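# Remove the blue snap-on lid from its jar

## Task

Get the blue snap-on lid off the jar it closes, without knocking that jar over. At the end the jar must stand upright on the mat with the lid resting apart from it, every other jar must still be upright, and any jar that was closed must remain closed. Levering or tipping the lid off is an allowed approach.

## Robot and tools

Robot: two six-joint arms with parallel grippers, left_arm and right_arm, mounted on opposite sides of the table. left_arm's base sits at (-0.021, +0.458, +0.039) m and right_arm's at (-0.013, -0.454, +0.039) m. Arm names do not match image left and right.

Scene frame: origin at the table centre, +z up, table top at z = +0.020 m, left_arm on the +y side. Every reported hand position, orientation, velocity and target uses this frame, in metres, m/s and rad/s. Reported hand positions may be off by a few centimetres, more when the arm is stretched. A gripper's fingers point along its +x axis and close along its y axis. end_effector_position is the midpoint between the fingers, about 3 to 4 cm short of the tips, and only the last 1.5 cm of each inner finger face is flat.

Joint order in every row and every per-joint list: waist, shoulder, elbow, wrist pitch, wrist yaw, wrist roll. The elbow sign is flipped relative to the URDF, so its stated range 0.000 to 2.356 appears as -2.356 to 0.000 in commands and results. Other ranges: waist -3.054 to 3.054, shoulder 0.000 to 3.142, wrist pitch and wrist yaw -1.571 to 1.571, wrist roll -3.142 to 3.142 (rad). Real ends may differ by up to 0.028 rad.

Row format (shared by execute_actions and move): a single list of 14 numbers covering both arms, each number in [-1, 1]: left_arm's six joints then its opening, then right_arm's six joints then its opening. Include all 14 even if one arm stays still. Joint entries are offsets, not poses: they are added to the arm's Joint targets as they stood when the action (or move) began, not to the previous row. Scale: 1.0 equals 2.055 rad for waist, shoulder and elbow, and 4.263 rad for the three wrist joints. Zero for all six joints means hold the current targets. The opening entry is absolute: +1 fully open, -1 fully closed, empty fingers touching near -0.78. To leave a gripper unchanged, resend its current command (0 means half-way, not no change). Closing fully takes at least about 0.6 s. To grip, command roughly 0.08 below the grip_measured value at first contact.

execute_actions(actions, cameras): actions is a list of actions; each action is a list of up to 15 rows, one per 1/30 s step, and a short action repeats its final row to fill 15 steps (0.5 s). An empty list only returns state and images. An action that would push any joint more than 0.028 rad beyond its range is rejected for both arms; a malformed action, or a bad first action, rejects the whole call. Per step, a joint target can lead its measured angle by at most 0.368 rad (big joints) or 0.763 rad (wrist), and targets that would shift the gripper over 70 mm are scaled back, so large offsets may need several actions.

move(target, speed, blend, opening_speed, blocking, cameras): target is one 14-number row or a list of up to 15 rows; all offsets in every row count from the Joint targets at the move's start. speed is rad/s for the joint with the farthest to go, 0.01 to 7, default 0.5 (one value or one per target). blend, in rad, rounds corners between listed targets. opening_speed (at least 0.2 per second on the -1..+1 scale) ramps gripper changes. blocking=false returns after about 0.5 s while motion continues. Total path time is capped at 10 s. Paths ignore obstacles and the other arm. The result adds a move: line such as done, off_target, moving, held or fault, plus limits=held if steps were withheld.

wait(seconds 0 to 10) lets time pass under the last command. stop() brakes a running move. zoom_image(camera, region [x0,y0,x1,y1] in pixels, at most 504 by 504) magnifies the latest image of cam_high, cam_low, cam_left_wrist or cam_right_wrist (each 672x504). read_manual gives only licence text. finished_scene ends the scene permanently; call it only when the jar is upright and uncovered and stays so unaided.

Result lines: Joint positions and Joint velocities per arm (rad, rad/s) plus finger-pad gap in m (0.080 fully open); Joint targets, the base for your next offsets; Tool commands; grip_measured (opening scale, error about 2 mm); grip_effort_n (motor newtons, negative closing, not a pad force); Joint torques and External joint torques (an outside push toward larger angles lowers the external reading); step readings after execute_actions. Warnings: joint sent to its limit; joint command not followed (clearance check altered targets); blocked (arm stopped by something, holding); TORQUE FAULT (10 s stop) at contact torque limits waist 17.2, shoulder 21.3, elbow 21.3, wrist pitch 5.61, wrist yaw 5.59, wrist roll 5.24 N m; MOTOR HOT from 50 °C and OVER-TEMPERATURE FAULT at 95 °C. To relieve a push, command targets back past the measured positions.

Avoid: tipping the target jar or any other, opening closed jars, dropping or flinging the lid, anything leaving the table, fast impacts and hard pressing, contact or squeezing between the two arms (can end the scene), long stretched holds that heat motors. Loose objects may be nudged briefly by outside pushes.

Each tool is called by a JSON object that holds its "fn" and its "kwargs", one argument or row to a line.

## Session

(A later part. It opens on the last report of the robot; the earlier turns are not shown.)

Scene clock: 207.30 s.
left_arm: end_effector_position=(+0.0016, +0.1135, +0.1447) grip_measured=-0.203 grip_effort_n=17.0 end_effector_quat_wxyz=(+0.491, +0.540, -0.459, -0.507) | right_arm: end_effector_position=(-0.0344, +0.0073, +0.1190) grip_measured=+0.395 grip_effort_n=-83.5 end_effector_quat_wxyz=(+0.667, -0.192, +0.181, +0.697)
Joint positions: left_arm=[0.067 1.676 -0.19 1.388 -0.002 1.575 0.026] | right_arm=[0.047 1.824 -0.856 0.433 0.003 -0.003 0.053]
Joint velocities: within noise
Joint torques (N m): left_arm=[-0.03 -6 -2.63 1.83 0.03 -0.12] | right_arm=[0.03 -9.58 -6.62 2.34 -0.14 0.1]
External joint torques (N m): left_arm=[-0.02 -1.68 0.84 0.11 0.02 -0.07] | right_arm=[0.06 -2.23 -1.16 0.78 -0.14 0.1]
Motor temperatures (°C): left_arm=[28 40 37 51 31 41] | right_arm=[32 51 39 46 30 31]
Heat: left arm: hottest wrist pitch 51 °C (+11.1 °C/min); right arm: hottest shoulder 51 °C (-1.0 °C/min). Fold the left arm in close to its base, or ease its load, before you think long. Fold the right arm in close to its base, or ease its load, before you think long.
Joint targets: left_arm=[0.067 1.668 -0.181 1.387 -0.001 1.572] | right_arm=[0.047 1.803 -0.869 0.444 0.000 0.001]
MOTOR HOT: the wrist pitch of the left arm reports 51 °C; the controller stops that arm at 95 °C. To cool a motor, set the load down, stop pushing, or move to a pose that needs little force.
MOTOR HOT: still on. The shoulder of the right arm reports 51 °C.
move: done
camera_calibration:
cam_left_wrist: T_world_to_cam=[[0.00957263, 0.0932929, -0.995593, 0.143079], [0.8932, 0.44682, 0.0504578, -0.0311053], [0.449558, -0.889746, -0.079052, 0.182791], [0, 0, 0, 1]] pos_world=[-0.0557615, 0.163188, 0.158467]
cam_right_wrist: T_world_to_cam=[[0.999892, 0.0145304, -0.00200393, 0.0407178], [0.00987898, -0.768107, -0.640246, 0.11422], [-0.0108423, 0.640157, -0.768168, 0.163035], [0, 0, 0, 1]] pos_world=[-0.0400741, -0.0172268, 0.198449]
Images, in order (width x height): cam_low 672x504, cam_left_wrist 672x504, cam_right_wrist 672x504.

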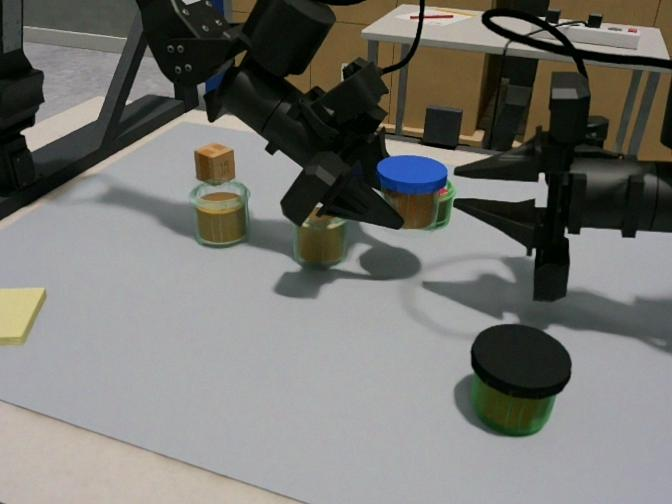

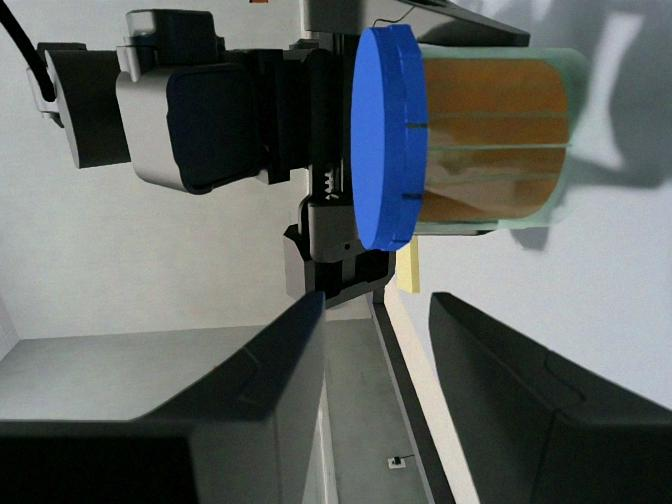

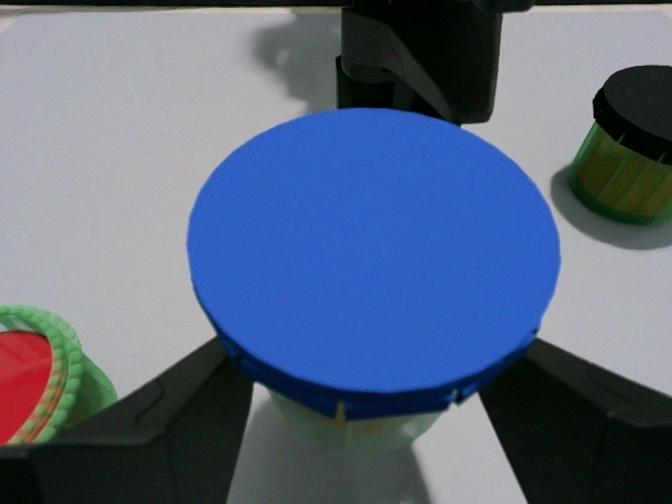

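{"fn": "move", "kwargs": {
  "target": [-0.0423, 0.0263, -0.0029, 0.0101, 0, -0.2458, 0.32, 0, 0, 0, 0, 0, 0, 0.33],
  "speed": 1.2,
  "cameras": ["cam_left_wrist","cam_low"]
}}

Scene clock: 219.83 s.
left_arm: end_effector_position=(-0.0271, +0.1121, +0.1396) grip_measured=+0.317 grip_effort_n=17.4 end_effector_quat_wxyz=(+0.666, +0.217, -0.151, -0.697) | right_arm: end_effector_position=(-0.0344, +0.0073, +0.1191) grip_measured=+0.395 grip_effort_n=-83.5 end_effector_quat_wxyz=(+0.667, -0.192, +0.181, +0.697)
Joint positions: left_arm=[-0.016 1.717 -0.19 1.426 -0.002 0.526 0.049] | right_arm=[0.047 1.824 -0.856 0.434 0.003 -0.003 0.053]
Joint velocities: within noise
Joint torques (N m): left_arm=[-0.34 -4.41 -3.16 2.23 0.03 -0.08] | right_arm=[0 -9.59 -6.7 2.32 -0.17 0.08]
External joint torques (N m): left_arm=[-0.34 0 0.13 0.52 0.03 -0.06] | right_arm=[-0.09 -2.18 -1.18 0.74 -0.16 0.08]
Motor temperatures (°C): left_arm=[28 38 36 47 31 41] | right_arm=[31 53 40 48 30 31]
Heat: left arm: hottest wrist pitch 47 °C (+7.0 °C/min); right arm: hottest shoulder 53 °C (-2.0 °C/min). Fold the right arm in close to its base, or ease its load, before you think long.
Joint targets: left_arm=[-0.020 1.722 -0.187 1.430 -0.001 0.524] | right_arm=[0.047 1.803 -0.869 0.445 0.000 0.001]
MOTOR HOT: still on. The shoulder of the right arm reports 53 °C.
MOTOR HOT: cleared for the motors of the left arm.
move: done
camera_calibration:
cam_left_wrist: T_world_to_cam=[[-0.857889, 0.0613561, -0.510159, 0.0506398], [0.477895, 0.460065, -0.748302, 0.0941137], [0.188793, -0.885763, -0.424006, 0.23477], [0, 0, 0, 1]] pos_world=[-0.045856, 0.161545, 0.195804]
Images, in order (width x height): cam_low 672x504, cam_left_wrist 672x504.

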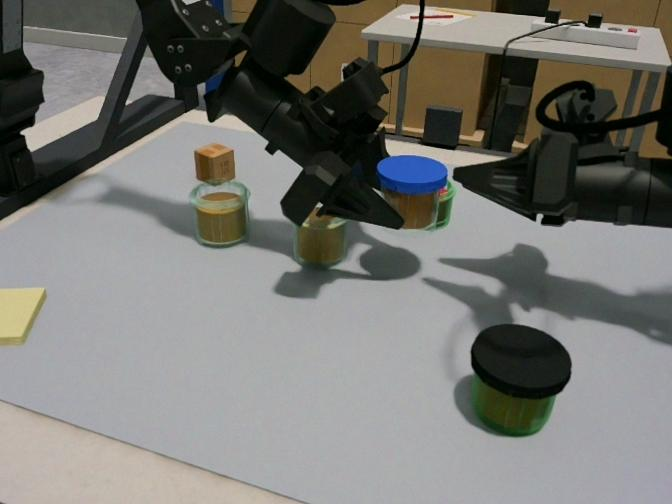

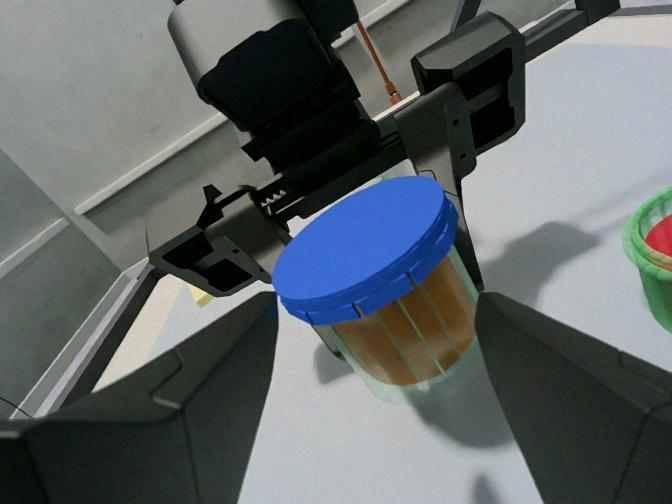

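{"fn": "zoom_image", "kwargs": {
  "camera": "cam_left_wrist",
  "region": [250, 160, 502, 412]
}}

Scaled by 2.000.

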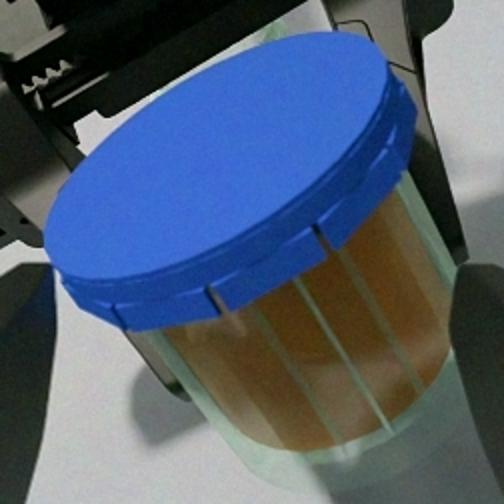

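{"fn": "move", "kwargs": {
  "target": [
    [-0.0019, 0, 0, 0, 0, 0.0204, 0.32, 0, 0, 0, 0, 0, 0, 0.33],
    [-0.0019, 0.0175, -0.0345, -0.0070, 0, 0.0204, 0.32, 0, 0, 0, 0, 0, 0, 0.33]
  ],
  "speed": [0.6, 0.2],
  "cameras": ["cam_left_wrist"]
}}

Scene clock: 223.00 s.
left_arm: end_effector_position=(-0.0288, +0.0981, +0.1386) grip_measured=+0.317 grip_effort_n=17.0 end_effector_quat_wxyz=(+0.655, +0.245, -0.179, -0.692) | right_arm: end_effector_position=(-0.0344, +0.0073, +0.1191) grip_measured=+0.395 grip_effort_n=-83.5 end_effector_quat_wxyz=(+0.667, -0.192, +0.181, +0.697)
Joint positions: left_arm=[-0.02 1.752 -0.245 1.401 -0.002 0.608 0.049] | right_arm=[0.047 1.824 -0.856 0.434 0.003 -0.003 0.053]
Joint velocities: within noise
Joint torques (N m): left_arm=[-0.31 -4.79 -5.19 1.85 0 0.07] | right_arm=[0.06 -9.63 -6.71 2.33 -0.18 0.07]
External joint torques (N m): left_arm=[-0.31 0 -1.79 0.13 0 0.1] | right_arm=[0.04 -2.24 -1.17 0.75 -0.17 0.07]
Motor temperatures (°C): left_arm=[28 38 36 47 31 41] | right_arm=[31 53 40 49 30 31]
Heat: left arm: hottest wrist pitch 47 °C (+7.0 °C/min); right arm: hottest shoulder 53 °C (-3.0 °C/min). Fold the right arm in close to its base, or ease its load, before you think long.
Joint targets: left_arm=[-0.024 1.758 -0.257 1.400 -0.001 0.611] | right_arm=[0.047 1.803 -0.869 0.445 0.000 0.001]
MOTOR HOT: still on. The shoulder of the right arm reports 53 °C.
move: done
camera_calibration:
cam_left_wrist: T_world_to_cam=[[-0.81257, 0.0731045, -0.57826, 0.0592504], [0.542962, 0.455699, -0.705359, 0.0969454], [0.211948, -0.887127, -0.409981, 0.221129], [0, 0, 0, 1]] pos_world=[-0.0513603, 0.14766, 0.193302]
Images, in order (width x height): cam_left_wrist 672x504.

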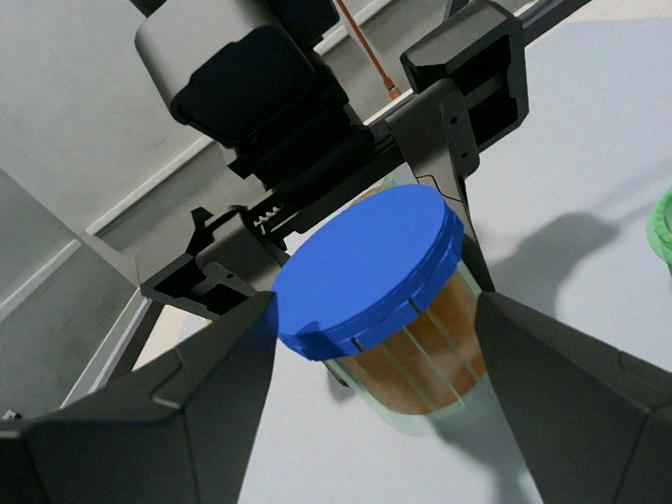

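{"fn": "zoom_image", "kwargs": {
  "camera": "cam_left_wrist",
  "region": [250, 160, 502, 412]
}}

Scaled by 2.000.

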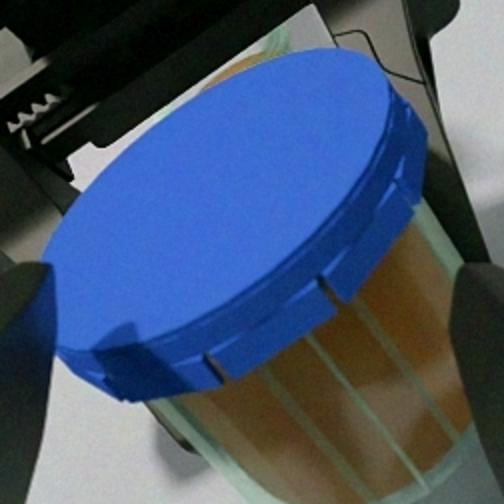

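{"fn": "move", "kwargs": {
  "target": [0, 0.0050, -0.0092, -0.0015, 0, 0, 0.32, 0, 0, 0, 0, 0, 0, 0.33],
  "speed": 0.05,
  "cameras": ["cam_left_wrist"]
}}

Scene clock: 225.70 s.
left_arm: end_effector_position=(-0.0289, +0.0933, +0.1393) grip_measured=+0.317 grip_effort_n=17.0 end_effector_quat_wxyz=(+0.655, +0.244, -0.179, -0.692) | right_arm: end_effector_position=(-0.0344, +0.0073, +0.1191) grip_measured=+0.395 grip_effort_n=-83.5 end_effector_quat_wxyz=(+0.667, -0.192, +0.181, +0.697)
Joint positions: left_arm=[-0.02 1.763 -0.265 1.395 -0.002 0.608 0.049] | right_arm=[0.047 1.824 -0.856 0.434 0.003 -0.003 0.053]
Joint velocities: within noise
Joint torques (N m): left_arm=[-0.36 -4.86 -5.24 1.84 0.03 0.09] | right_arm=[0.01 -9.55 -6.71 2.33 -0.16 0.1]
External joint torques (N m): left_arm=[-0.33 0.04 -1.8 0.13 0.02 0.11] | right_arm=[0 -2.22 -1.23 0.77 -0.15 0.1]
Motor temperatures (°C): left_arm=[28 38 36 46 31 41] | right_arm=[31 53 40 49 30 31]
Heat: left arm: hottest wrist pitch 46 °C (+6.0 °C/min); right arm: hottest shoulder 53 °C (-4.0 °C/min). Fold the right arm in close to its base, or ease its load, before you think long.
Joint targets: left_arm=[-0.024 1.769 -0.276 1.394 -0.001 0.611] | right_arm=[0.047 1.803 -0.869 0.445 0.000 0.001]
MOTOR HOT: still on. The shoulder of the right arm reports 53 °C.
move: done
camera_calibration:
cam_left_wrist: T_world_to_cam=[[-0.812642, 0.0717465, -0.57833, 0.0599284], [0.542854, 0.454128, -0.706454, 0.0999844], [0.211951, -0.888043, -0.407992, 0.216954], [0, 0, 0, 1]] pos_world=[-0.0515602, 0.142959, 0.193808]
Images, in order (width x height): cam_left_wrist 672x504.

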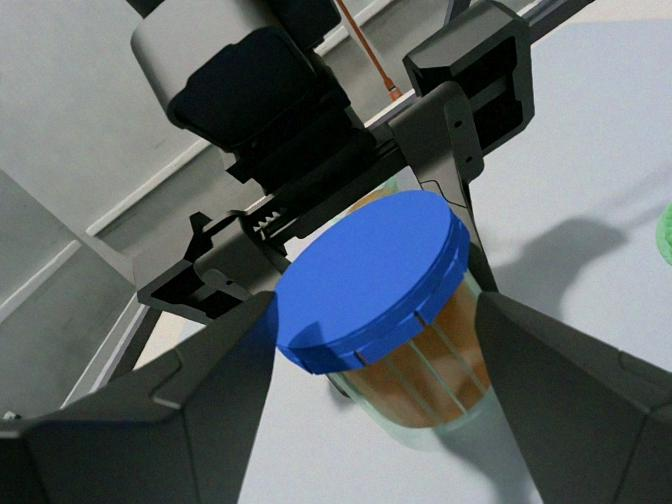

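{"fn": "move", "kwargs": {
  "target": [0, 0, 0, 0, 0, -0.0375, 0.32, 0, 0, 0, 0, 0, 0, 0.33],
  "speed": 0.2,
  "cameras": ["cam_left_wrist"]
}}

Scene clock: 227.53 s.
left_arm: end_effector_position=(-0.0289, +0.0933, +0.1392) grip_measured=+0.317 grip_effort_n=17.4 end_effector_quat_wxyz=(+0.672, +0.193, -0.125, -0.704) | right_arm: end_effector_position=(-0.0344, +0.0073, +0.1191) grip_measured=+0.395 grip_effort_n=-83.5 end_effector_quat_wxyz=(+0.667, -0.192, +0.181, +0.697)
Joint positions: left_arm=[-0.02 1.763 -0.265 1.395 -0.002 0.454 0.049] | right_arm=[0.047 1.824 -0.856 0.434 0.003 -0.003 0.053]
Joint velocities: within noise
Joint torques (N m): left_arm=[-0.36 -4.89 -5.23 1.86 0 -0.1] | right_arm=[0.01 -9.59 -6.63 2.35 -0.17 0.06]
External joint torques (N m): left_arm=[-0.34 0 -1.82 0.15 0 -0.08] | right_arm=[0 -2.22 -1.13 0.78 -0.17 0.06]
Motor temperatures (°C): left_arm=[28 38 36 46 31 41] | right_arm=[31 53 40 50 30 31]
Heat: left arm: hottest wrist pitch 46 °C (+5.0 °C/min); right arm: hottest shoulder 53 °C (-4.0 °C/min). Fold the right arm in close to its base, or ease its load, before you think long.
Joint targets: left_arm=[-0.024 1.769 -0.276 1.394 -0.001 0.452] | right_arm=[0.047 1.803 -0.869 0.445 0.000 0.001]
MOTOR HOT: still on. The shoulder of the right arm reports 53 °C.
move: done
camera_calibration:
cam_left_wrist: T_world_to_cam=[[-0.892729, 0.0599649, -0.446586, 0.0404002], [0.420948, 0.464543, -0.779104, 0.105599], [0.160739, -0.883518, -0.439953, 0.219485], [0, 0, 0, 1]] pos_world=[-0.0436652, 0.142442, 0.196878]
Images, in order (width x height): cam_left_wrist 672x504.

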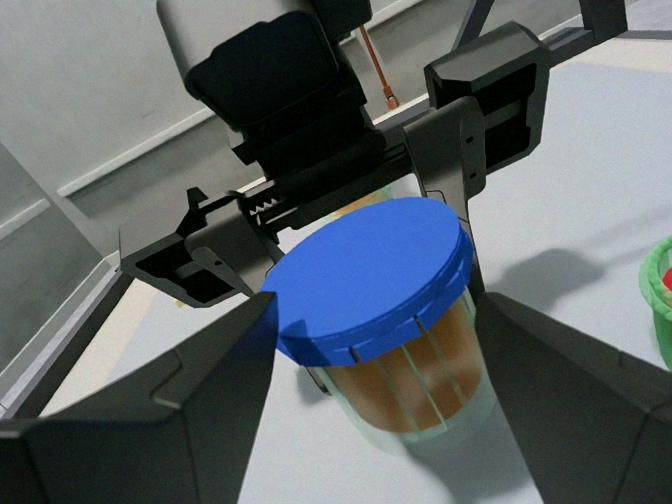

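{"fn": "move", "kwargs": {
  "target": [0, 0, 0, 0, 0, -0.0169, 0.32, 0, 0, 0, 0, 0, 0, 0.33],
  "speed": 0.2,
  "cameras": ["cam_left_wrist"]
}}

Scene clock: 228.80 s.
left_arm: end_effector_position=(-0.0289, +0.0933, +0.1392) grip_measured=+0.317 grip_effort_n=17.0 end_effector_quat_wxyz=(+0.679, +0.169, -0.100, -0.708) | right_arm: end_effector_position=(-0.0344, +0.0073, +0.1191) grip_measured=+0.395 grip_effort_n=-83.5 end_effector_quat_wxyz=(+0.667, -0.192, +0.181, +0.697)
Joint positions: left_arm=[-0.02 1.763 -0.265 1.395 -0.002 0.381 0.049] | right_arm=[0.047 1.824 -0.856 0.434 0.003 -0.003 0.053]
Joint velocities: within noise
Joint torques (N m): left_arm=[-0.27 -4.87 -5.2 1.85 0.03 -0.07] | right_arm=[0.04 -9.53 -6.57 2.33 -0.15 0.1]
External joint torques (N m): left_arm=[-0.24 0 -1.77 0.14 0.02 -0.05] | right_arm=[0.1 -2.19 -1.06 0.75 -0.16 0.09]
Motor temperatures (°C): left_arm=[28 38 36 46 31 41] | right_arm=[31 53 40 50 30 31]
Heat: left arm: hottest wrist pitch 46 °C (+4.0 °C/min); right arm: hottest shoulder 53 °C (-4.0 °C/min). Fold the right arm in close to its base, or ease its load, before you think long.
Joint targets: left_arm=[-0.024 1.769 -0.276 1.394 -0.001 0.380] | right_arm=[0.047 1.803 -0.869 0.445 0.000 0.001]
MOTOR HOT: still on. The shoulder of the right arm reports 53 °C.
move: done
camera_calibration:
cam_left_wrist: T_world_to_cam=[[-0.92288, 0.0537991, -0.381311, 0.0310087], [0.360515, 0.468758, -0.806409, 0.10725], [0.135358, -0.881687, -0.452002, 0.220232], [0, 0, 0, 1]] pos_world=[-0.0398582, 0.142233, 0.197857]
Images, in order (width x height): cam_left_wrist 672x504.

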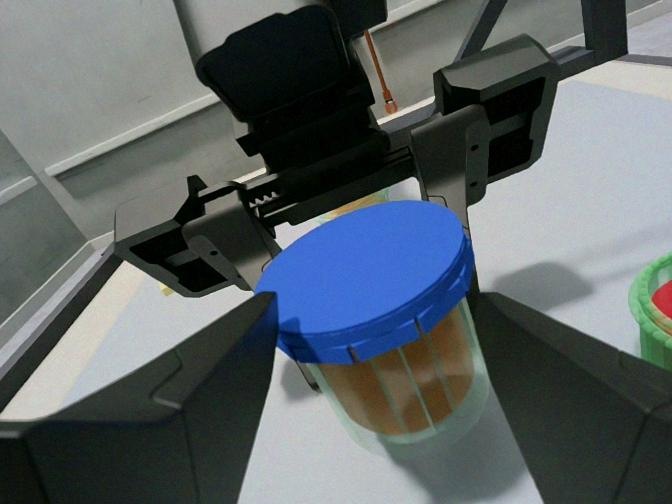

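{"fn": "zoom_image", "kwargs": {
  "camera": "cam_left_wrist",
  "region": [236, 200, 376, 400]
}}

{"fn": "zoom_image", "kwargs": {
  "camera": "cam_left_wrist",
  "region": [380, 200, 520, 400]
}}

Scaled by 2.520.

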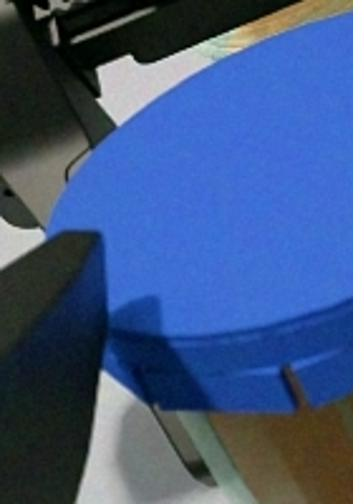

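Scaled by 2.520.

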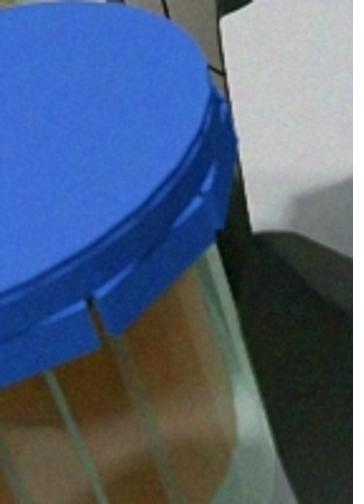

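{"fn": "move", "kwargs": {
  "target": [
    [0.0058, 0, 0, 0, 0, 0.0542, 0.32, 0, 0, 0, 0, 0, 0, 0.33],
    [0.0058, 0.0075, -0.0034, 0.0035, 0, 0.0542, 0.32, 0, 0, 0, 0, 0, 0, 0.33]
  ],
  "speed": [0.6, 0.05],
  "cameras": ["cam_left_wrist"]
}}

Scene clock: 233.37 s.
left_arm: end_effector_position=(-0.0273, +0.0913, +0.1380) grip_measured=+0.317 grip_effort_n=17.4 end_effector_quat_wxyz=(+0.657, +0.244, -0.179, -0.690) | right_arm: end_effector_position=(-0.0344, +0.0073, +0.1191) grip_measured=+0.395 grip_effort_n=-83.5 end_effector_quat_wxyz=(+0.667, -0.192, +0.181, +0.697)
Joint positions: left_arm=[-0.016 1.778 -0.271 1.404 -0.002 0.607 0.049] | right_arm=[0.047 1.824 -0.856 0.434 0.003 -0.003 0.053]
Joint velocities: within noise
Joint torques (N m): left_arm=[0.31 -4.96 -5.2 2.27 0.01 0.07] | right_arm=[-0.02 -9.54 -6.64 2.32 -0.16 0.11]
External joint torques (N m): left_arm=[0.32 0.03 -1.79 0.55 0 0.09] | right_arm=[-0.05 -2.19 -1.13 0.75 -0.16 0.11]
Motor temperatures (°C): left_arm=[28 37 37 46 31 41] | right_arm=[31 54 40 50 30 31]
Heat: left arm: hottest wrist pitch 46 °C (+1.0 °C/min); right arm: hottest shoulder 54 °C (-1.0 °C/min). Fold the right arm in close to its base, or ease its load, before you think long.
Joint targets: left_arm=[-0.012 1.784 -0.283 1.409 -0.001 0.610] | right_arm=[0.047 1.803 -0.869 0.445 0.000 0.001]
MOTOR HOT: still on. The shoulder of the right arm reports 54 °C.
move: done
camera_calibration:
cam_left_wrist: T_world_to_cam=[[-0.813591, 0.0674885, -0.577508, 0.0609521], [0.539975, 0.456056, -0.707418, 0.0989741], [0.215633, -0.887389, -0.407485, 0.214229], [0, 0, 0, 1]] pos_world=[-0.0500484, 0.140853, 0.192512]
Images, in order (width x height): cam_left_wrist 672x504.

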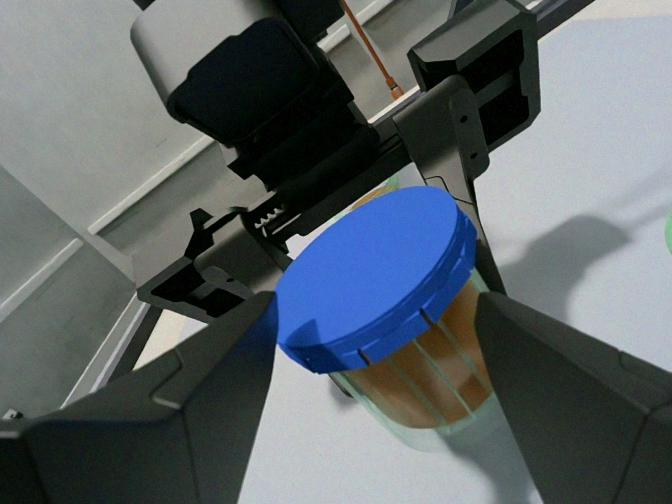

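{"fn": "zoom_image", "kwargs": {
  "camera": "cam_left_wrist",
  "region": [400, 200, 520, 400]
}}

{"fn": "zoom_image", "kwargs": {
  "camera": "cam_left_wrist",
  "region": [256, 240, 376, 400]
}}

Scaled by 2.520.

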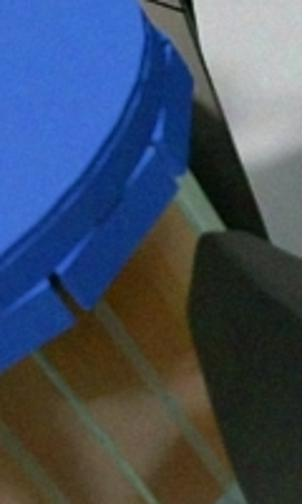

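Scaled by 3.150.

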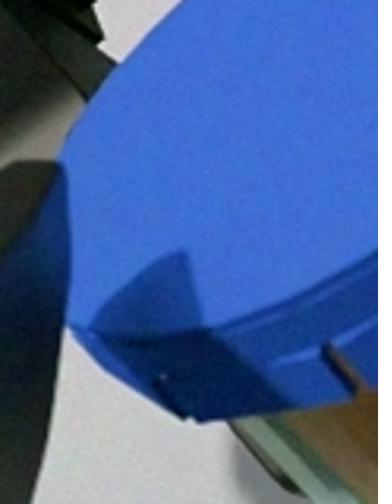

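{"fn": "move", "kwargs": {
  "target": [0, 0.0023, -0.0039, -0.0007, 0, 0, 0.32, 0, 0, 0, 0, 0, 0, 0.33],
  "speed": 0.05,
  "cameras": ["cam_left_wrist"]
}}

Scene clock: 238.90 s.
left_arm: end_effector_position=(-0.0273, +0.0892, +0.1389) grip_measured=+0.317 grip_effort_n=17.4 end_effector_quat_wxyz=(+0.658, +0.243, -0.180, -0.690) | right_arm: end_effector_position=(-0.0344, +0.0073, +0.1191) grip_measured=+0.395 grip_effort_n=-83.5 end_effector_quat_wxyz=(+0.667, -0.192, +0.181, +0.697)
Joint positions: left_arm=[-0.016 1.782 -0.279 1.404 -0.002 0.608 0.049] | right_arm=[0.047 1.824 -0.856 0.434 0.003 -0.003 0.053]
Joint velocities: within noise
Joint torques (N m): left_arm=[0.31 -5.07 -5.25 2.01 0.02 0.06] | right_arm=[-0.01 -9.6 -6.62 2.35 -0.15 0.07]
External joint torques (N m): left_arm=[0.3 -0.04 -1.83 0.3 0.02 0.09] | right_arm=[-0.11 -2.17 -1.06 0.76 -0.14 0.07]
Motor temperatures (°C): left_arm=[28 37 37 45 31 41] | right_arm=[31 54 41 51 30 31]
Heat: left arm: hottest wrist pitch 45 °C (-2.0 °C/min); right arm: hottest shoulder 54 °C (+0.0 °C/min). Fold the right arm in close to its base, or ease its load, before you think long.
Joint targets: left_arm=[-0.012 1.789 -0.291 1.406 -0.001 0.611] | right_arm=[0.047 1.803 -0.869 0.445 0.000 0.001]
MOTOR HOT: still on. The shoulder of the right arm reports 54 °C.
move: done
camera_calibration:
cam_left_wrist: T_world_to_cam=[[-0.813445, 0.0653195, -0.577963, 0.0618056], [0.540153, 0.4534, -0.708988, 0.101078], [0.215738, -0.888911, -0.404098, 0.212415], [0, 0, 0, 1]] pos_world=[-0.0501483, 0.138952, 0.193221]
Images, in order (width x height): cam_left_wrist 672x504.

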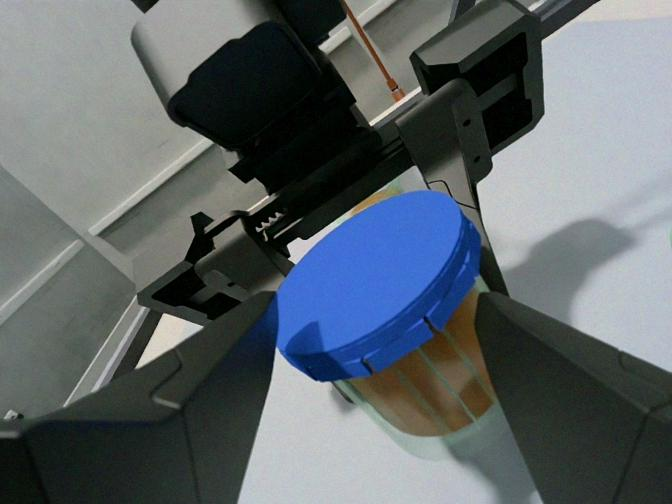

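{"fn": "move", "kwargs": {
  "target": [0, 0.0055, -0.0032, 0.0007, 0, 0, 0.32, 0, 0, 0, 0, 0, 0, 0.33],
  "speed": 0.05,
  "cameras": ["cam_left_wrist"]
}}

Scene clock: 239.97 s.
left_arm: end_effector_position=(-0.0273, +0.0875, +0.1369) grip_measured=+0.317 grip_effort_n=17.4 end_effector_quat_wxyz=(+0.657, +0.245, -0.179, -0.690) | right_arm: end_effector_position=(-0.0344, +0.0073, +0.1191) grip_measured=+0.395 grip_effort_n=-83.5 end_effector_quat_wxyz=(+0.667, -0.192, +0.181, +0.697)
Joint positions: left_arm=[-0.016 1.794 -0.286 1.404 -0.002 0.608 0.049] | right_arm=[0.047 1.824 -0.856 0.434 0.003 -0.003 0.053]
Joint velocities: within noise
Joint torques (N m): left_arm=[0.25 -4.95 -5.15 2.27 0.01 0.07] | right_arm=[0.08 -9.63 -6.67 2.29 -0.17 0.1]
External joint torques (N m): left_arm=[0.24 0.06 -1.83 0.59 0.01 0.09] | right_arm=[0.03 -2.3 -1.2 0.73 -0.16 0.1]
Motor temperatures (°C): left_arm=[28 37 37 45 31 41] | right_arm=[31 54 41 51 30 31]
Heat: left arm: hottest wrist pitch 45 °C (-2.0 °C/min); right arm: hottest shoulder 54 °C (+0.0 °C/min). Fold the right arm in close to its base, or ease its load, before you think long.
Joint targets: left_arm=[-0.012 1.800 -0.298 1.409 -0.001 0.611] | right_arm=[0.047 1.803 -0.869 0.445 0.000 0.001]
MOTOR HOT: still on. The shoulder of the right arm reports 54 °C.
move: done
camera_calibration:
cam_left_wrist: T_world_to_cam=[[-0.813364, 0.067896, -0.57778, 0.0605051], [0.540238, 0.456614, -0.706857, 0.0998558], [0.21583, -0.88707, -0.408073, 0.21042], [0, 0, 0, 1]] pos_world=[-0.0501481, 0.136954, 0.191409]
Images, in order (width x height): cam_left_wrist 672x504.

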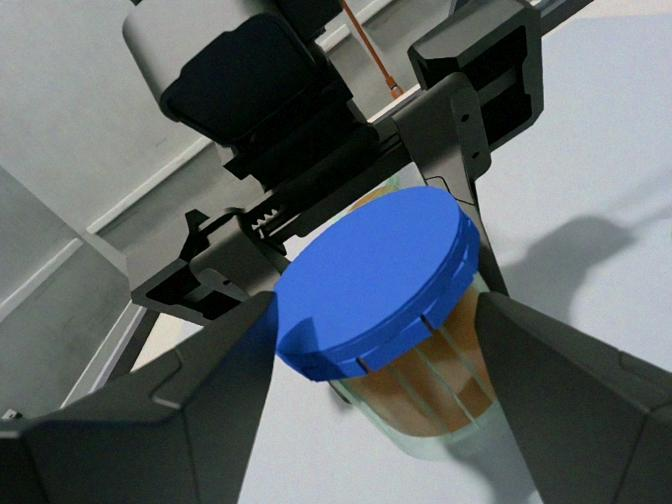

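{"fn": "move", "kwargs": {
  "target": [0, 0.0010, -0.0048, -0.0009, 0, 0, 0.32, 0, 0, 0, 0, 0, 0, 0.33],
  "speed": 0.05,
  "cameras": ["cam_left_wrist"]
}}

Scene clock: 240.93 s.
left_arm: end_effector_position=(-0.0274, +0.0860, +0.1377) grip_measured=+0.317 grip_effort_n=17.0 end_effector_quat_wxyz=(+0.657, +0.243, -0.180, -0.690) | right_arm: end_effector_position=(-0.0344, +0.0073, +0.1191) grip_measured=+0.395 grip_effort_n=-83.5 end_effector_quat_wxyz=(+0.667, -0.192, +0.181, +0.697)
Joint positions: left_arm=[-0.016 1.796 -0.292 1.404 -0.002 0.608 0.049] | right_arm=[0.047 1.824 -0.856 0.434 0.003 -0.003 0.053]
Joint velocities: within noise
Joint torques (N m): left_arm=[0.27 -5.18 -5.65 1.95 0.01 0.07] | right_arm=[-0.01 -9.47 -6.55 2.32 -0.15 0.08]
External joint torques (N m): left_arm=[0.28 -0.06 -2.24 0.24 0 0.09] | right_arm=[-0.02 -2.07 -1.01 0.74 -0.15 0.08]
Motor temperatures (°C): left_arm=[28 37 37 45 31 41] | right_arm=[31 54 41 51 30 31]
Heat: left arm: hottest wrist pitch 45 °C (-2.0 °C/min); right arm: hottest shoulder 54 °C (+0.0 °C/min). Fold the right arm in close to its base, or ease its load, before you think long.
Joint targets: left_arm=[-0.012 1.802 -0.308 1.405 -0.001 0.611] | right_arm=[0.047 1.803 -0.869 0.445 0.000 0.001]
MOTOR HOT: still on. The shoulder of the right arm reports 54 °C.
move: done
camera_calibration:
cam_left_wrist: T_world_to_cam=[[-0.813402, 0.0662607, -0.577916, 0.0611603], [0.540335, 0.454018, -0.708453, 0.101624], [0.215442, -0.888525, -0.405102, 0.209273], [0, 0, 0, 1]] pos_world=[-0.0502492, 0.135753, 0.192118]
Images, in order (width x height): cam_left_wrist 672x504.

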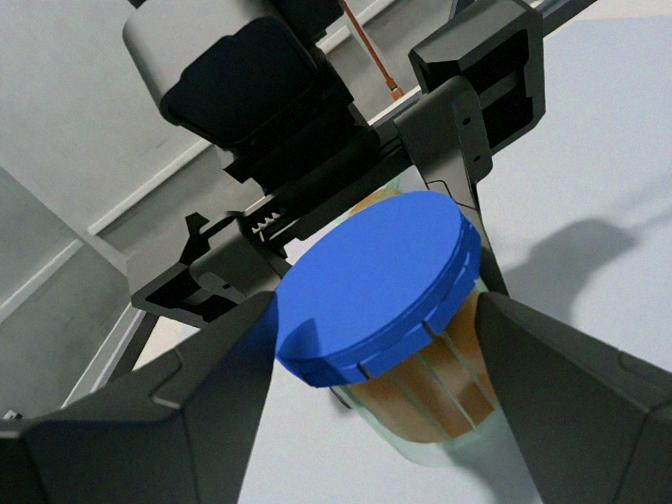

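{"fn": "move", "kwargs": {
  "target": [0, 0, 0, 0, 0, -0.0260, 0.32, 0, 0, 0, 0, 0, 0, 0.33],
  "speed": 0.2,
  "cameras": ["cam_left_wrist"]
}}

Scene clock: 242.30 s.
left_arm: end_effector_position=(-0.0275, +0.0850, +0.1387) grip_measured=+0.317 grip_effort_n=17.0 end_effector_quat_wxyz=(+0.670, +0.207, -0.144, -0.699) | right_arm: end_effector_position=(-0.0344, +0.0073, +0.1191) grip_measured=+0.395 grip_effort_n=-83.5 end_effector_quat_wxyz=(+0.667, -0.192, +0.181, +0.697)
Joint positions: left_arm=[-0.016 1.797 -0.296 1.404 -0.001 0.502 0.049] | right_arm=[0.047 1.824 -0.856 0.434 0.003 -0.002 0.053]
Joint velocities: within noise
Joint torques (N m): left_arm=[0.29 -5.23 -5.22 1.94 -0.01 -0.06] | right_arm=[0.05 -9.58 -6.62 2.31 -0.16 0.1]
External joint torques (N m): left_arm=[0.32 -0.13 -1.84 0.25 -0.01 -0.04] | right_arm=[0.06 -2.19 -1.09 0.73 -0.16 0.1]
Motor temperatures (°C): left_arm=[28 37 37 45 31 41] | right_arm=[31 54 41 51 30 31]
Heat: left arm: hottest wrist pitch 45 °C (-3.0 °C/min); right arm: hottest shoulder 54 °C (+0.0 °C/min). Fold the right arm in close to its base, or ease its load, before you think long.
Joint targets: left_arm=[-0.012 1.802 -0.308 1.405 -0.001 0.499] | right_arm=[0.047 1.803 -0.869 0.445 0.000 0.001]
MOTOR HOT: still on. The shoulder of the right arm reports 54 °C.
move: done
camera_calibration:
cam_left_wrist: T_world_to_cam=[[-0.870448, 0.0569939, -0.488949, 0.0486098], [0.457994, 0.457871, -0.761969, 0.107635], [0.180448, -0.88719, -0.424656, 0.210433], [0, 0, 0, 1]] pos_world=[-0.0449563, 0.134641, 0.195144]
Images, in order (width x height): cam_left_wrist 672x504.

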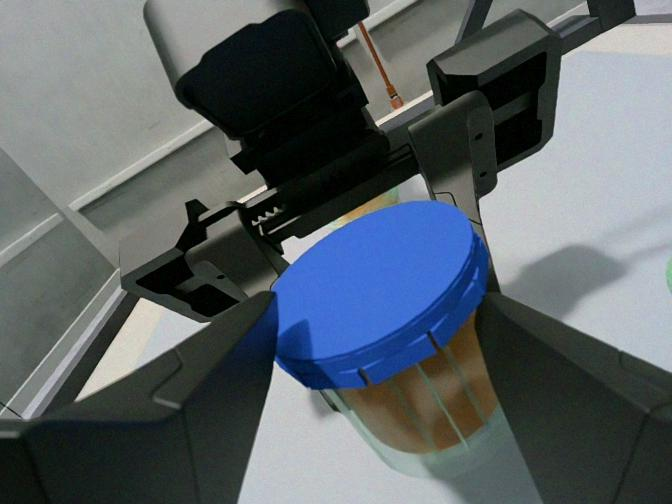

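{"fn": "zoom_image", "kwargs": {
  "camera": "cam_left_wrist",
  "region": [400, 220, 540, 380]
}}

{"fn": "zoom_image", "kwargs": {
  "camera": "cam_left_wrist",
  "region": [240, 240, 380, 400]
}}

Scaled by 3.150.

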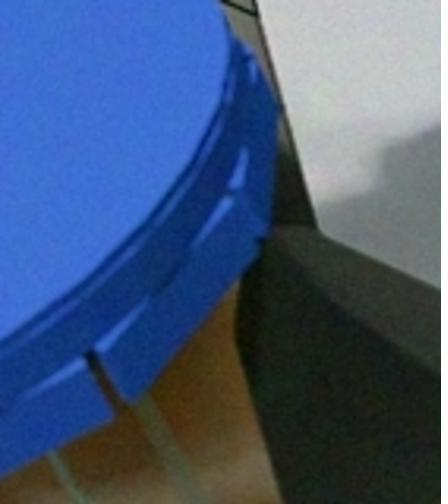

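Scaled by 3.150.

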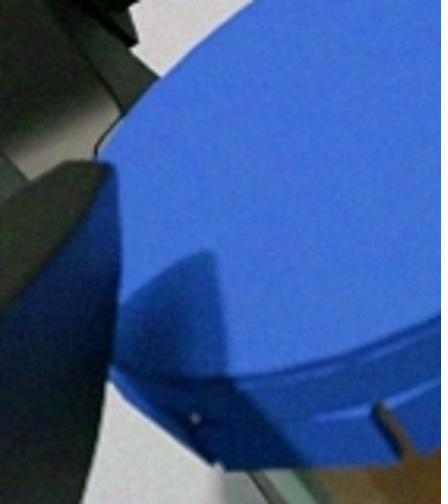

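{"fn": "move", "kwargs": {
  "target": [0, 0, 0, 0, 0, -0.0188, 0.32, 0, 0, 0, 0, 0, 0, 0.33],
  "speed": 0.15,
  "cameras": ["cam_left_wrist"]
}}

Scene clock: 243.73 s.
left_arm: end_effector_position=(-0.0275, +0.0850, +0.1384) grip_measured=+0.318 grip_effort_n=15.1 end_effector_quat_wxyz=(+0.677, +0.182, -0.117, -0.704) | right_arm: end_effector_position=(-0.0348, +0.0074, +0.1192) grip_measured=+0.395 grip_effort_n=-83.5 end_effector_quat_wxyz=(+0.667, -0.191, +0.182, +0.697)
Joint positions: left_arm=[-0.016 1.797 -0.296 1.404 -0.001 0.426 0.049] | right_arm=[0.047 1.824 -0.856 0.434 0.001 0.001 0.053]
Joint velocities: within noise
Joint torques (N m): left_arm=[0.28 -5.25 -5.27 1.97 -0.02 -0.21] | right_arm=[0.01 -9.44 -6.57 2.23 -0.04 -0.04]
External joint torques (N m): left_arm=[0.28 -0.12 -1.88 0.26 -0.02 -0.19] | right_arm=[-0.04 -2.08 -1.06 0.65 -0.03 -0.04]
Motor temperatures (°C): left_arm=[28 37 37 45 31 41] | right_arm=[31 54 41 51 30 31]
Heat: left arm: hottest wrist pitch 45 °C (-3.0 °C/min); right arm: hottest shoulder 54 °C (+1.0 °C/min). Fold the right arm in close to its base, or ease its load, before you think long.
Joint targets: left_arm=[-0.012 1.802 -0.308 1.405 -0.001 0.420] | right_arm=[0.047 1.803 -0.869 0.445 0.000 0.001]
MOTOR HOT: still on. The shoulder of the right arm reports 54 °C.
move: done
camera_calibration:
cam_left_wrist: T_world_to_cam=[[-0.905239, 0.0516601, -0.42175, 0.0387036], [0.39591, 0.462914, -0.793074, 0.109571], [0.154264, -0.884897, -0.4395, 0.211385], [0, 0, 0, 1]] pos_world=[-0.0409532, 0.134333, 0.196125]
Images, in order (width x height): cam_left_wrist 672x504.

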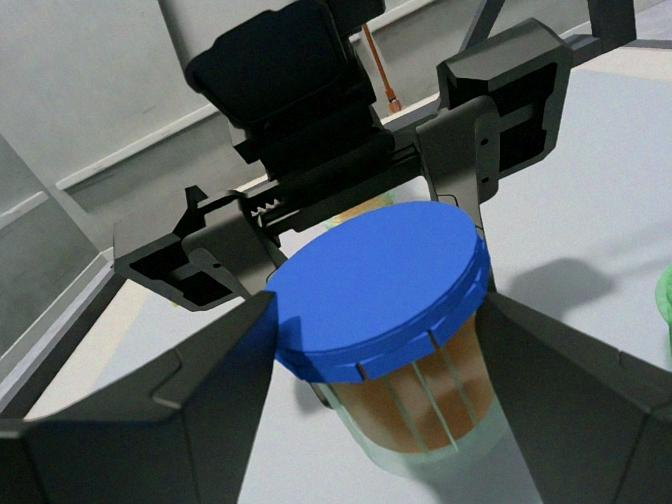

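{"fn": "move", "kwargs": {
  "target": [0, 0.0012, -0.0032, -0.0007, 0, 0, 0.31, 0, 0, 0, 0, 0, 0, 0.33],
  "speed": 0.05,
  "cameras": []
}}

{"fn": "move", "kwargs": {
  "target": [0, 0, 0, 0, 0, -0.0082, 0.30, 0, 0, 0, 0, 0, 0, 0.33],
  "speed": 0.1,
  "cameras": ["cam_left_wrist"]
}}

Scene clock: 245.13 s.
left_arm: end_effector_position=(-0.0275, +0.0846, +0.1381) grip_measured=+0.314 grip_effort_n=-19.3 end_effector_quat_wxyz=(+0.677, +0.182, -0.117, -0.704) | right_arm: end_effector_position=(-0.0349, +0.0074, +0.1192) grip_measured=+0.395 grip_effort_n=-83.5 end_effector_quat_wxyz=(+0.666, -0.190, +0.183, +0.697)
Joint positions: left_arm=[-0.016 1.798 -0.298 1.402 -0.001 0.425 0.049] | right_arm=[0.047 1.824 -0.856 0.434 0.001 0.001 0.053]
Joint velocities: within noise
Joint torques (N m): left_arm=[0.3 -5.13 -5.79 1.88 -0.02 -0.21] | right_arm=[0.05 -9.61 -6.5 2.22 -0.05 -0.03]
External joint torques (N m): left_arm=[0.25 0.02 -2.37 0.17 -0.02 -0.19] | right_arm=[-0.01 -2.25 -0.99 0.64 -0.04 -0.03]
Motor temperatures (°C): left_arm=[28 37 37 45 31 41] | right_arm=[31 55 41 51 30 31]
Heat: left arm: hottest wrist pitch 45 °C (-3.0 °C/min); right arm: hottest shoulder 55 °C (+2.0 °C/min). Fold the right arm in close to its base, or ease its load, before you think long.
Joint targets: left_arm=[-0.012 1.805 -0.314 1.402 -0.001 0.419] | right_arm=[0.047 1.803 -0.869 0.445 0.000 0.001]
MOTOR HOT: still on. The shoulder of the right arm reports 55 °C.
move: done
No camera images: "cameras" was empty.

Scene clock: 245.90 s.
left_arm: end_effector_position=(-0.0274, +0.0845, +0.1382) grip_measured=+0.304 grip_effort_n=-21.6 end_effector_quat_wxyz=(+0.680, +0.172, -0.106, -0.705) | right_arm: end_effector_position=(-0.0352, +0.0074, +0.1192) grip_measured=+0.395 grip_effort_n=-83.5 end_effector_quat_wxyz=(+0.666, -0.189, +0.184, +0.698)
Joint positions: left_arm=[-0.015 1.798 -0.298 1.402 -0.001 0.394 0.049] | right_arm=[0.047 1.824 -0.856 0.434 -0.002 0.005 0.053]
Joint velocities: within noise
Joint torques (N m): left_arm=[0.26 -5.14 -5.7 1.89 0 -0.33] | right_arm=[-0.02 -9.58 -6.66 2.26 0.04 -0.12]
External joint torques (N m): left_arm=[0.27 0.01 -2.31 0.19 0 -0.32] | right_arm=[-0.08 -2.19 -1.12 0.68 0.05 -0.12]
Motor temperatures (°C): left_arm=[28 37 37 45 31 41] | right_arm=[31 55 41 51 30 31]
Heat: left arm: hottest wrist pitch 45 °C (-3.0 °C/min); right arm: hottest shoulder 55 °C (+2.0 °C/min). Fold the right arm in close to its base, or ease its load, before you think long.
Joint targets: left_arm=[-0.012 1.805 -0.314 1.402 -0.001 0.385] | right_arm=[0.047 1.803 -0.869 0.445 0.000 0.002]
MOTOR HOT: still on. The shoulder of the right arm reports 55 °C.
move: done
camera_calibration:
cam_left_wrist: T_world_to_cam=[[-0.918103, 0.0489867, -0.393302, 0.0346865], [0.369417, 0.465273, -0.804396, 0.110355], [0.143588, -0.883811, -0.445265, 0.211214], [0, 0, 0, 1]] pos_world=[-0.0392488, 0.133629, 0.196457]
Images, in order (width x height): cam_left_wrist 672x504.

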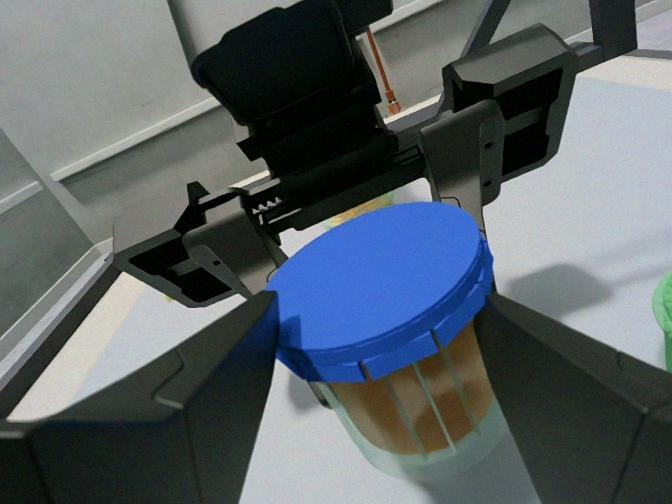

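{"fn": "move", "kwargs": {
  "target": [0, 0, 0, 0, 0, -0.0082, 0.26, 0, 0, 0, 0, 0, 0, 0.33],
  "speed": 0.1,
  "cameras": ["cam_left_wrist"]
}}

Scene clock: 254.93 s.
left_arm: end_effector_position=(-0.0276, +0.0837, +0.1390) grip_measured=+0.263 grip_effort_n=-18.4 end_effector_quat_wxyz=(+0.683, +0.156, -0.092, -0.708) | right_arm: end_effector_position=(-0.0344, +0.0072, +0.1189) grip_measured=+0.395 grip_effort_n=-83.5 end_effector_quat_wxyz=(+0.667, -0.190, +0.184, +0.697)
Joint positions: left_arm=[-0.015 1.799 -0.301 1.402 0 0.352 0.047] | right_arm=[0.047 1.824 -0.856 0.432 0.001 0.004 0.053]
Joint velocities: within noise
Joint torques (N m): left_arm=[0.34 -5.13 -5.36 1.91 -0.07 -0.11] | right_arm=[0.17 -9.52 -6.67 2.39 -0.07 -0.11]
External joint torques (N m): left_arm=[0.34 0 -1.93 0.21 -0.07 -0.09] | right_arm=[0.1 -2.2 -1.24 0.85 -0.06 -0.11]
Motor temperatures (°C): left_arm=[28 37 37 44 31 41] | right_arm=[31 55 41 51 30 31]
Heat: left arm: hottest wrist pitch 44 °C (-6.0 °C/min); right arm: hottest shoulder 55 °C (+3.0 °C/min). Fold the right arm in close to its base, or ease its load, before you think long.
Joint targets: left_arm=[-0.012 1.805 -0.314 1.402 -0.001 0.350] | right_arm=[0.048 1.803 -0.869 0.445 0.000 0.001]
MOTOR HOT: still on. The shoulder of the right arm reports 55 °C.
move: done
camera_calibration:
cam_left_wrist: T_world_to_cam=[[-0.933905, 0.0459292, -0.354559, 0.0292322], [0.334175, 0.464632, -0.820027, 0.112616], [0.127076, -0.884312, -0.449271, 0.211004], [0, 0, 0, 1]] pos_world=[-0.0371469, 0.132926, 0.19751]
Images, in order (width x height): cam_left_wrist 672x504.

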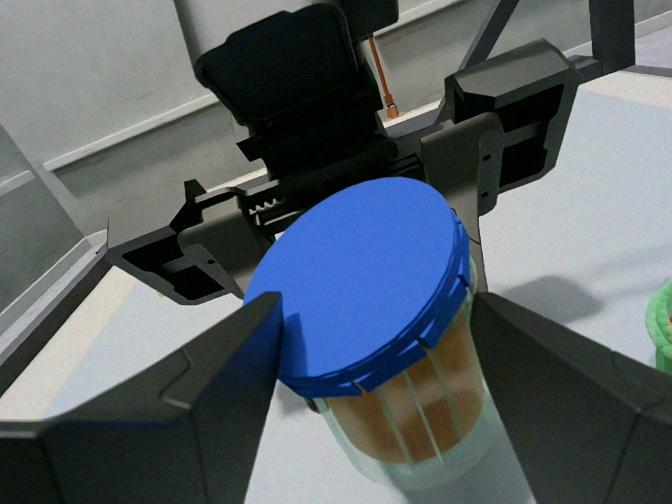

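{"fn": "wait", "kwargs": {
  "seconds": 0.1
}}

{"fn": "zoom_image", "kwargs": {
  "camera": "cam_left_wrist",
  "region": [230, 160, 510, 440]
}}

{"fn": "zoom_image", "kwargs": {
  "camera": "cam_low",
  "region": [340, 120, 520, 270]
}}

Scene clock: 255.30 s.
left_arm: end_effector_position=(-0.0276, +0.0837, +0.1390) grip_measured=+0.263 grip_effort_n=-18.4 end_effector_quat_wxyz=(+0.683, +0.156, -0.092, -0.708) | right_arm: end_effector_position=(-0.0344, +0.0072, +0.1189) grip_measured=+0.395 grip_effort_n=-83.5 end_effector_quat_wxyz=(+0.667, -0.190, +0.184, +0.697)
Joint positions: left_arm=[-0.015 1.799 -0.301 1.402 0 0.352 0.047] | right_arm=[0.047 1.824 -0.856 0.432 0.001 0.004 0.053]
Joint velocities: within noise
Joint torques (N m): left_arm=[0.21 -5.24 -5.42 1.89 -0.08 -0.11] | right_arm=[0.1 -9.55 -6.59 2.38 -0.03 -0.13]
External joint torques (N m): left_arm=[0.22 -0.07 -1.99 0.18 -0.08 -0.09] | right_arm=[0.06 -2.12 -1.02 0.79 -0.03 -0.14]
Motor temperatures (°C): left_arm=[28 37 37 44 31 41] | right_arm=[31 55 41 51 30 31]
Heat: left arm: hottest wrist pitch 44 °C (-6.1 °C/min); right arm: hottest shoulder 55 °C (+3.0 °C/min). Fold the right arm in close to its base, or ease its load, before you think long.
Joint targets: left_arm=[-0.012 1.805 -0.314 1.402 -0.001 0.350] | right_arm=[0.048 1.803 -0.869 0.445 0.000 0.001]
Tool commands: left_gripper/opening=+0.26 right_gripper/opening=+0.33
MOTOR HOT: still on. The shoulder of the right arm reports 55 °C.
wait: 0.10 s; at rest from the start
camera_calibration:
cam_left_wrist: T_world_to_cam=[[-0.933905, 0.0459292, -0.354559, 0.0292322], [0.334175, 0.464632, -0.820027, 0.112616], [0.127076, -0.884312, -0.449271, 0.211004], [0, 0, 0, 1]] pos_world=[-0.0371469, 0.132926, 0.19751]
cam_right_wrist: T_world_to_cam=[[0.999884, 0.0122916, -0.00904974, 0.0415942], [0.00366339, -0.768813, -0.639463, 0.113729], [-0.0148176, 0.639355, -0.768769, 0.162909], [0, 0, 0, 1]] pos_world=[-0.0395921, -0.017232, 0.198341]

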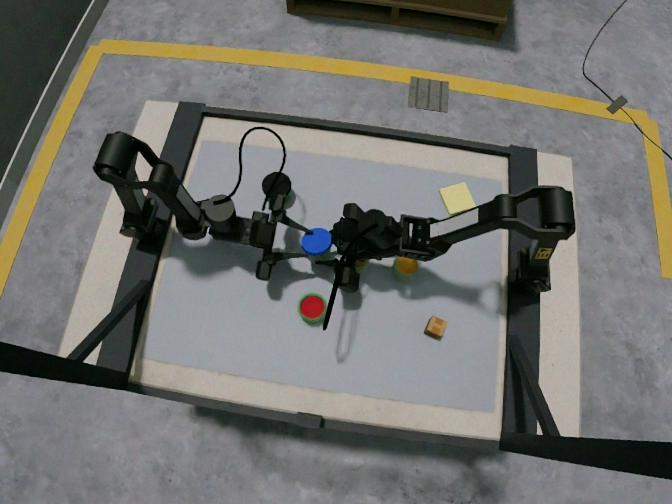

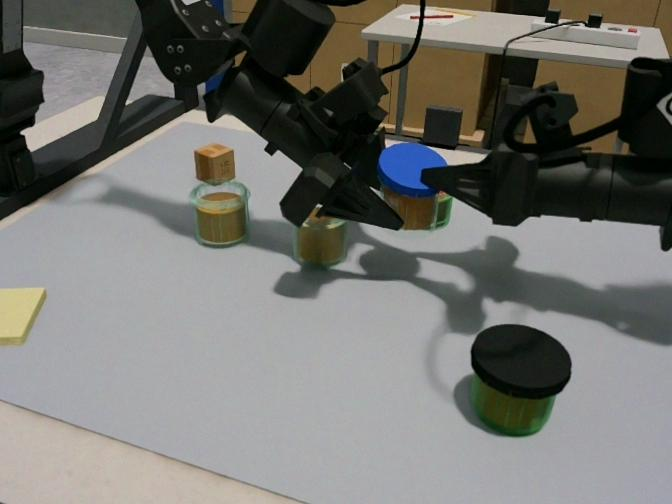

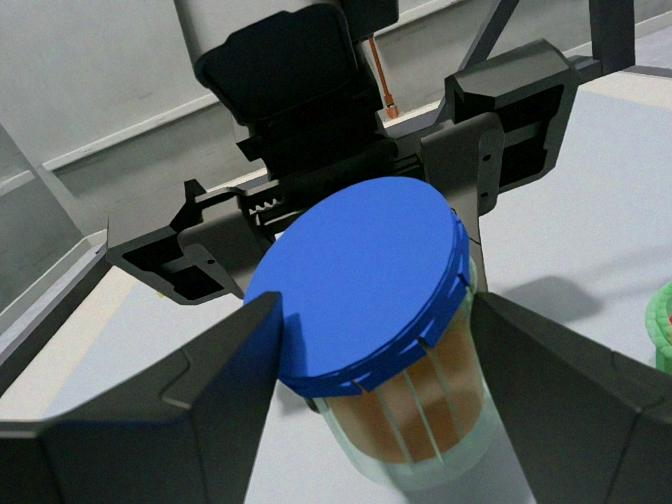

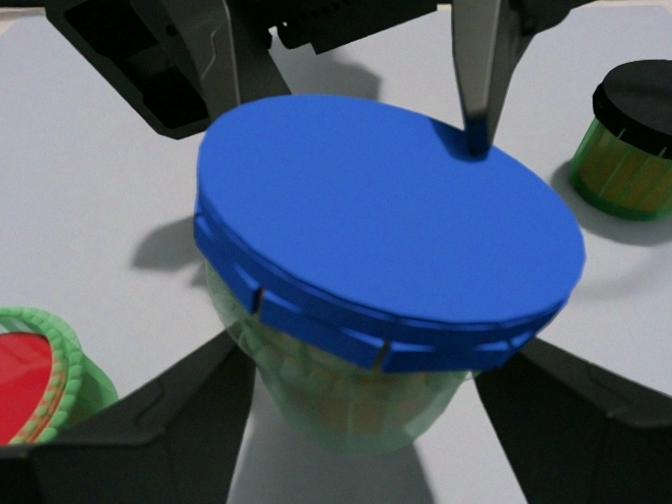

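Scaled by 1.800.

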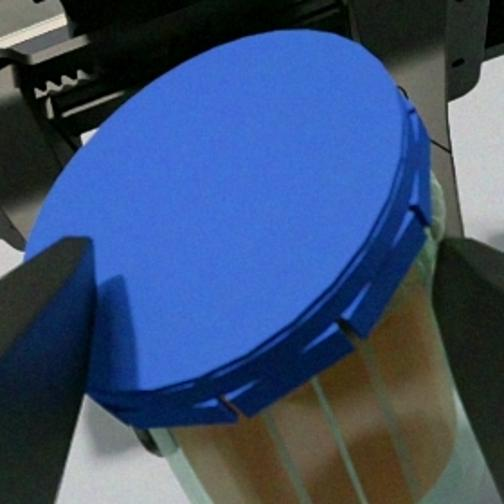

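Scaled by 2.800.

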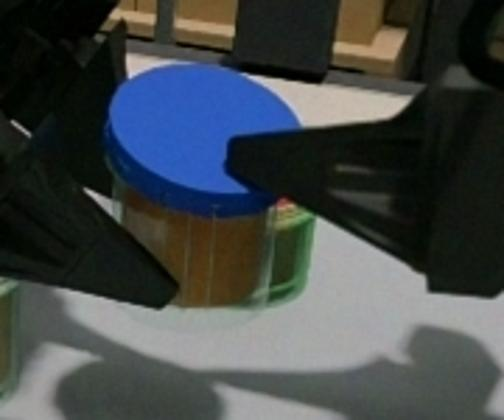

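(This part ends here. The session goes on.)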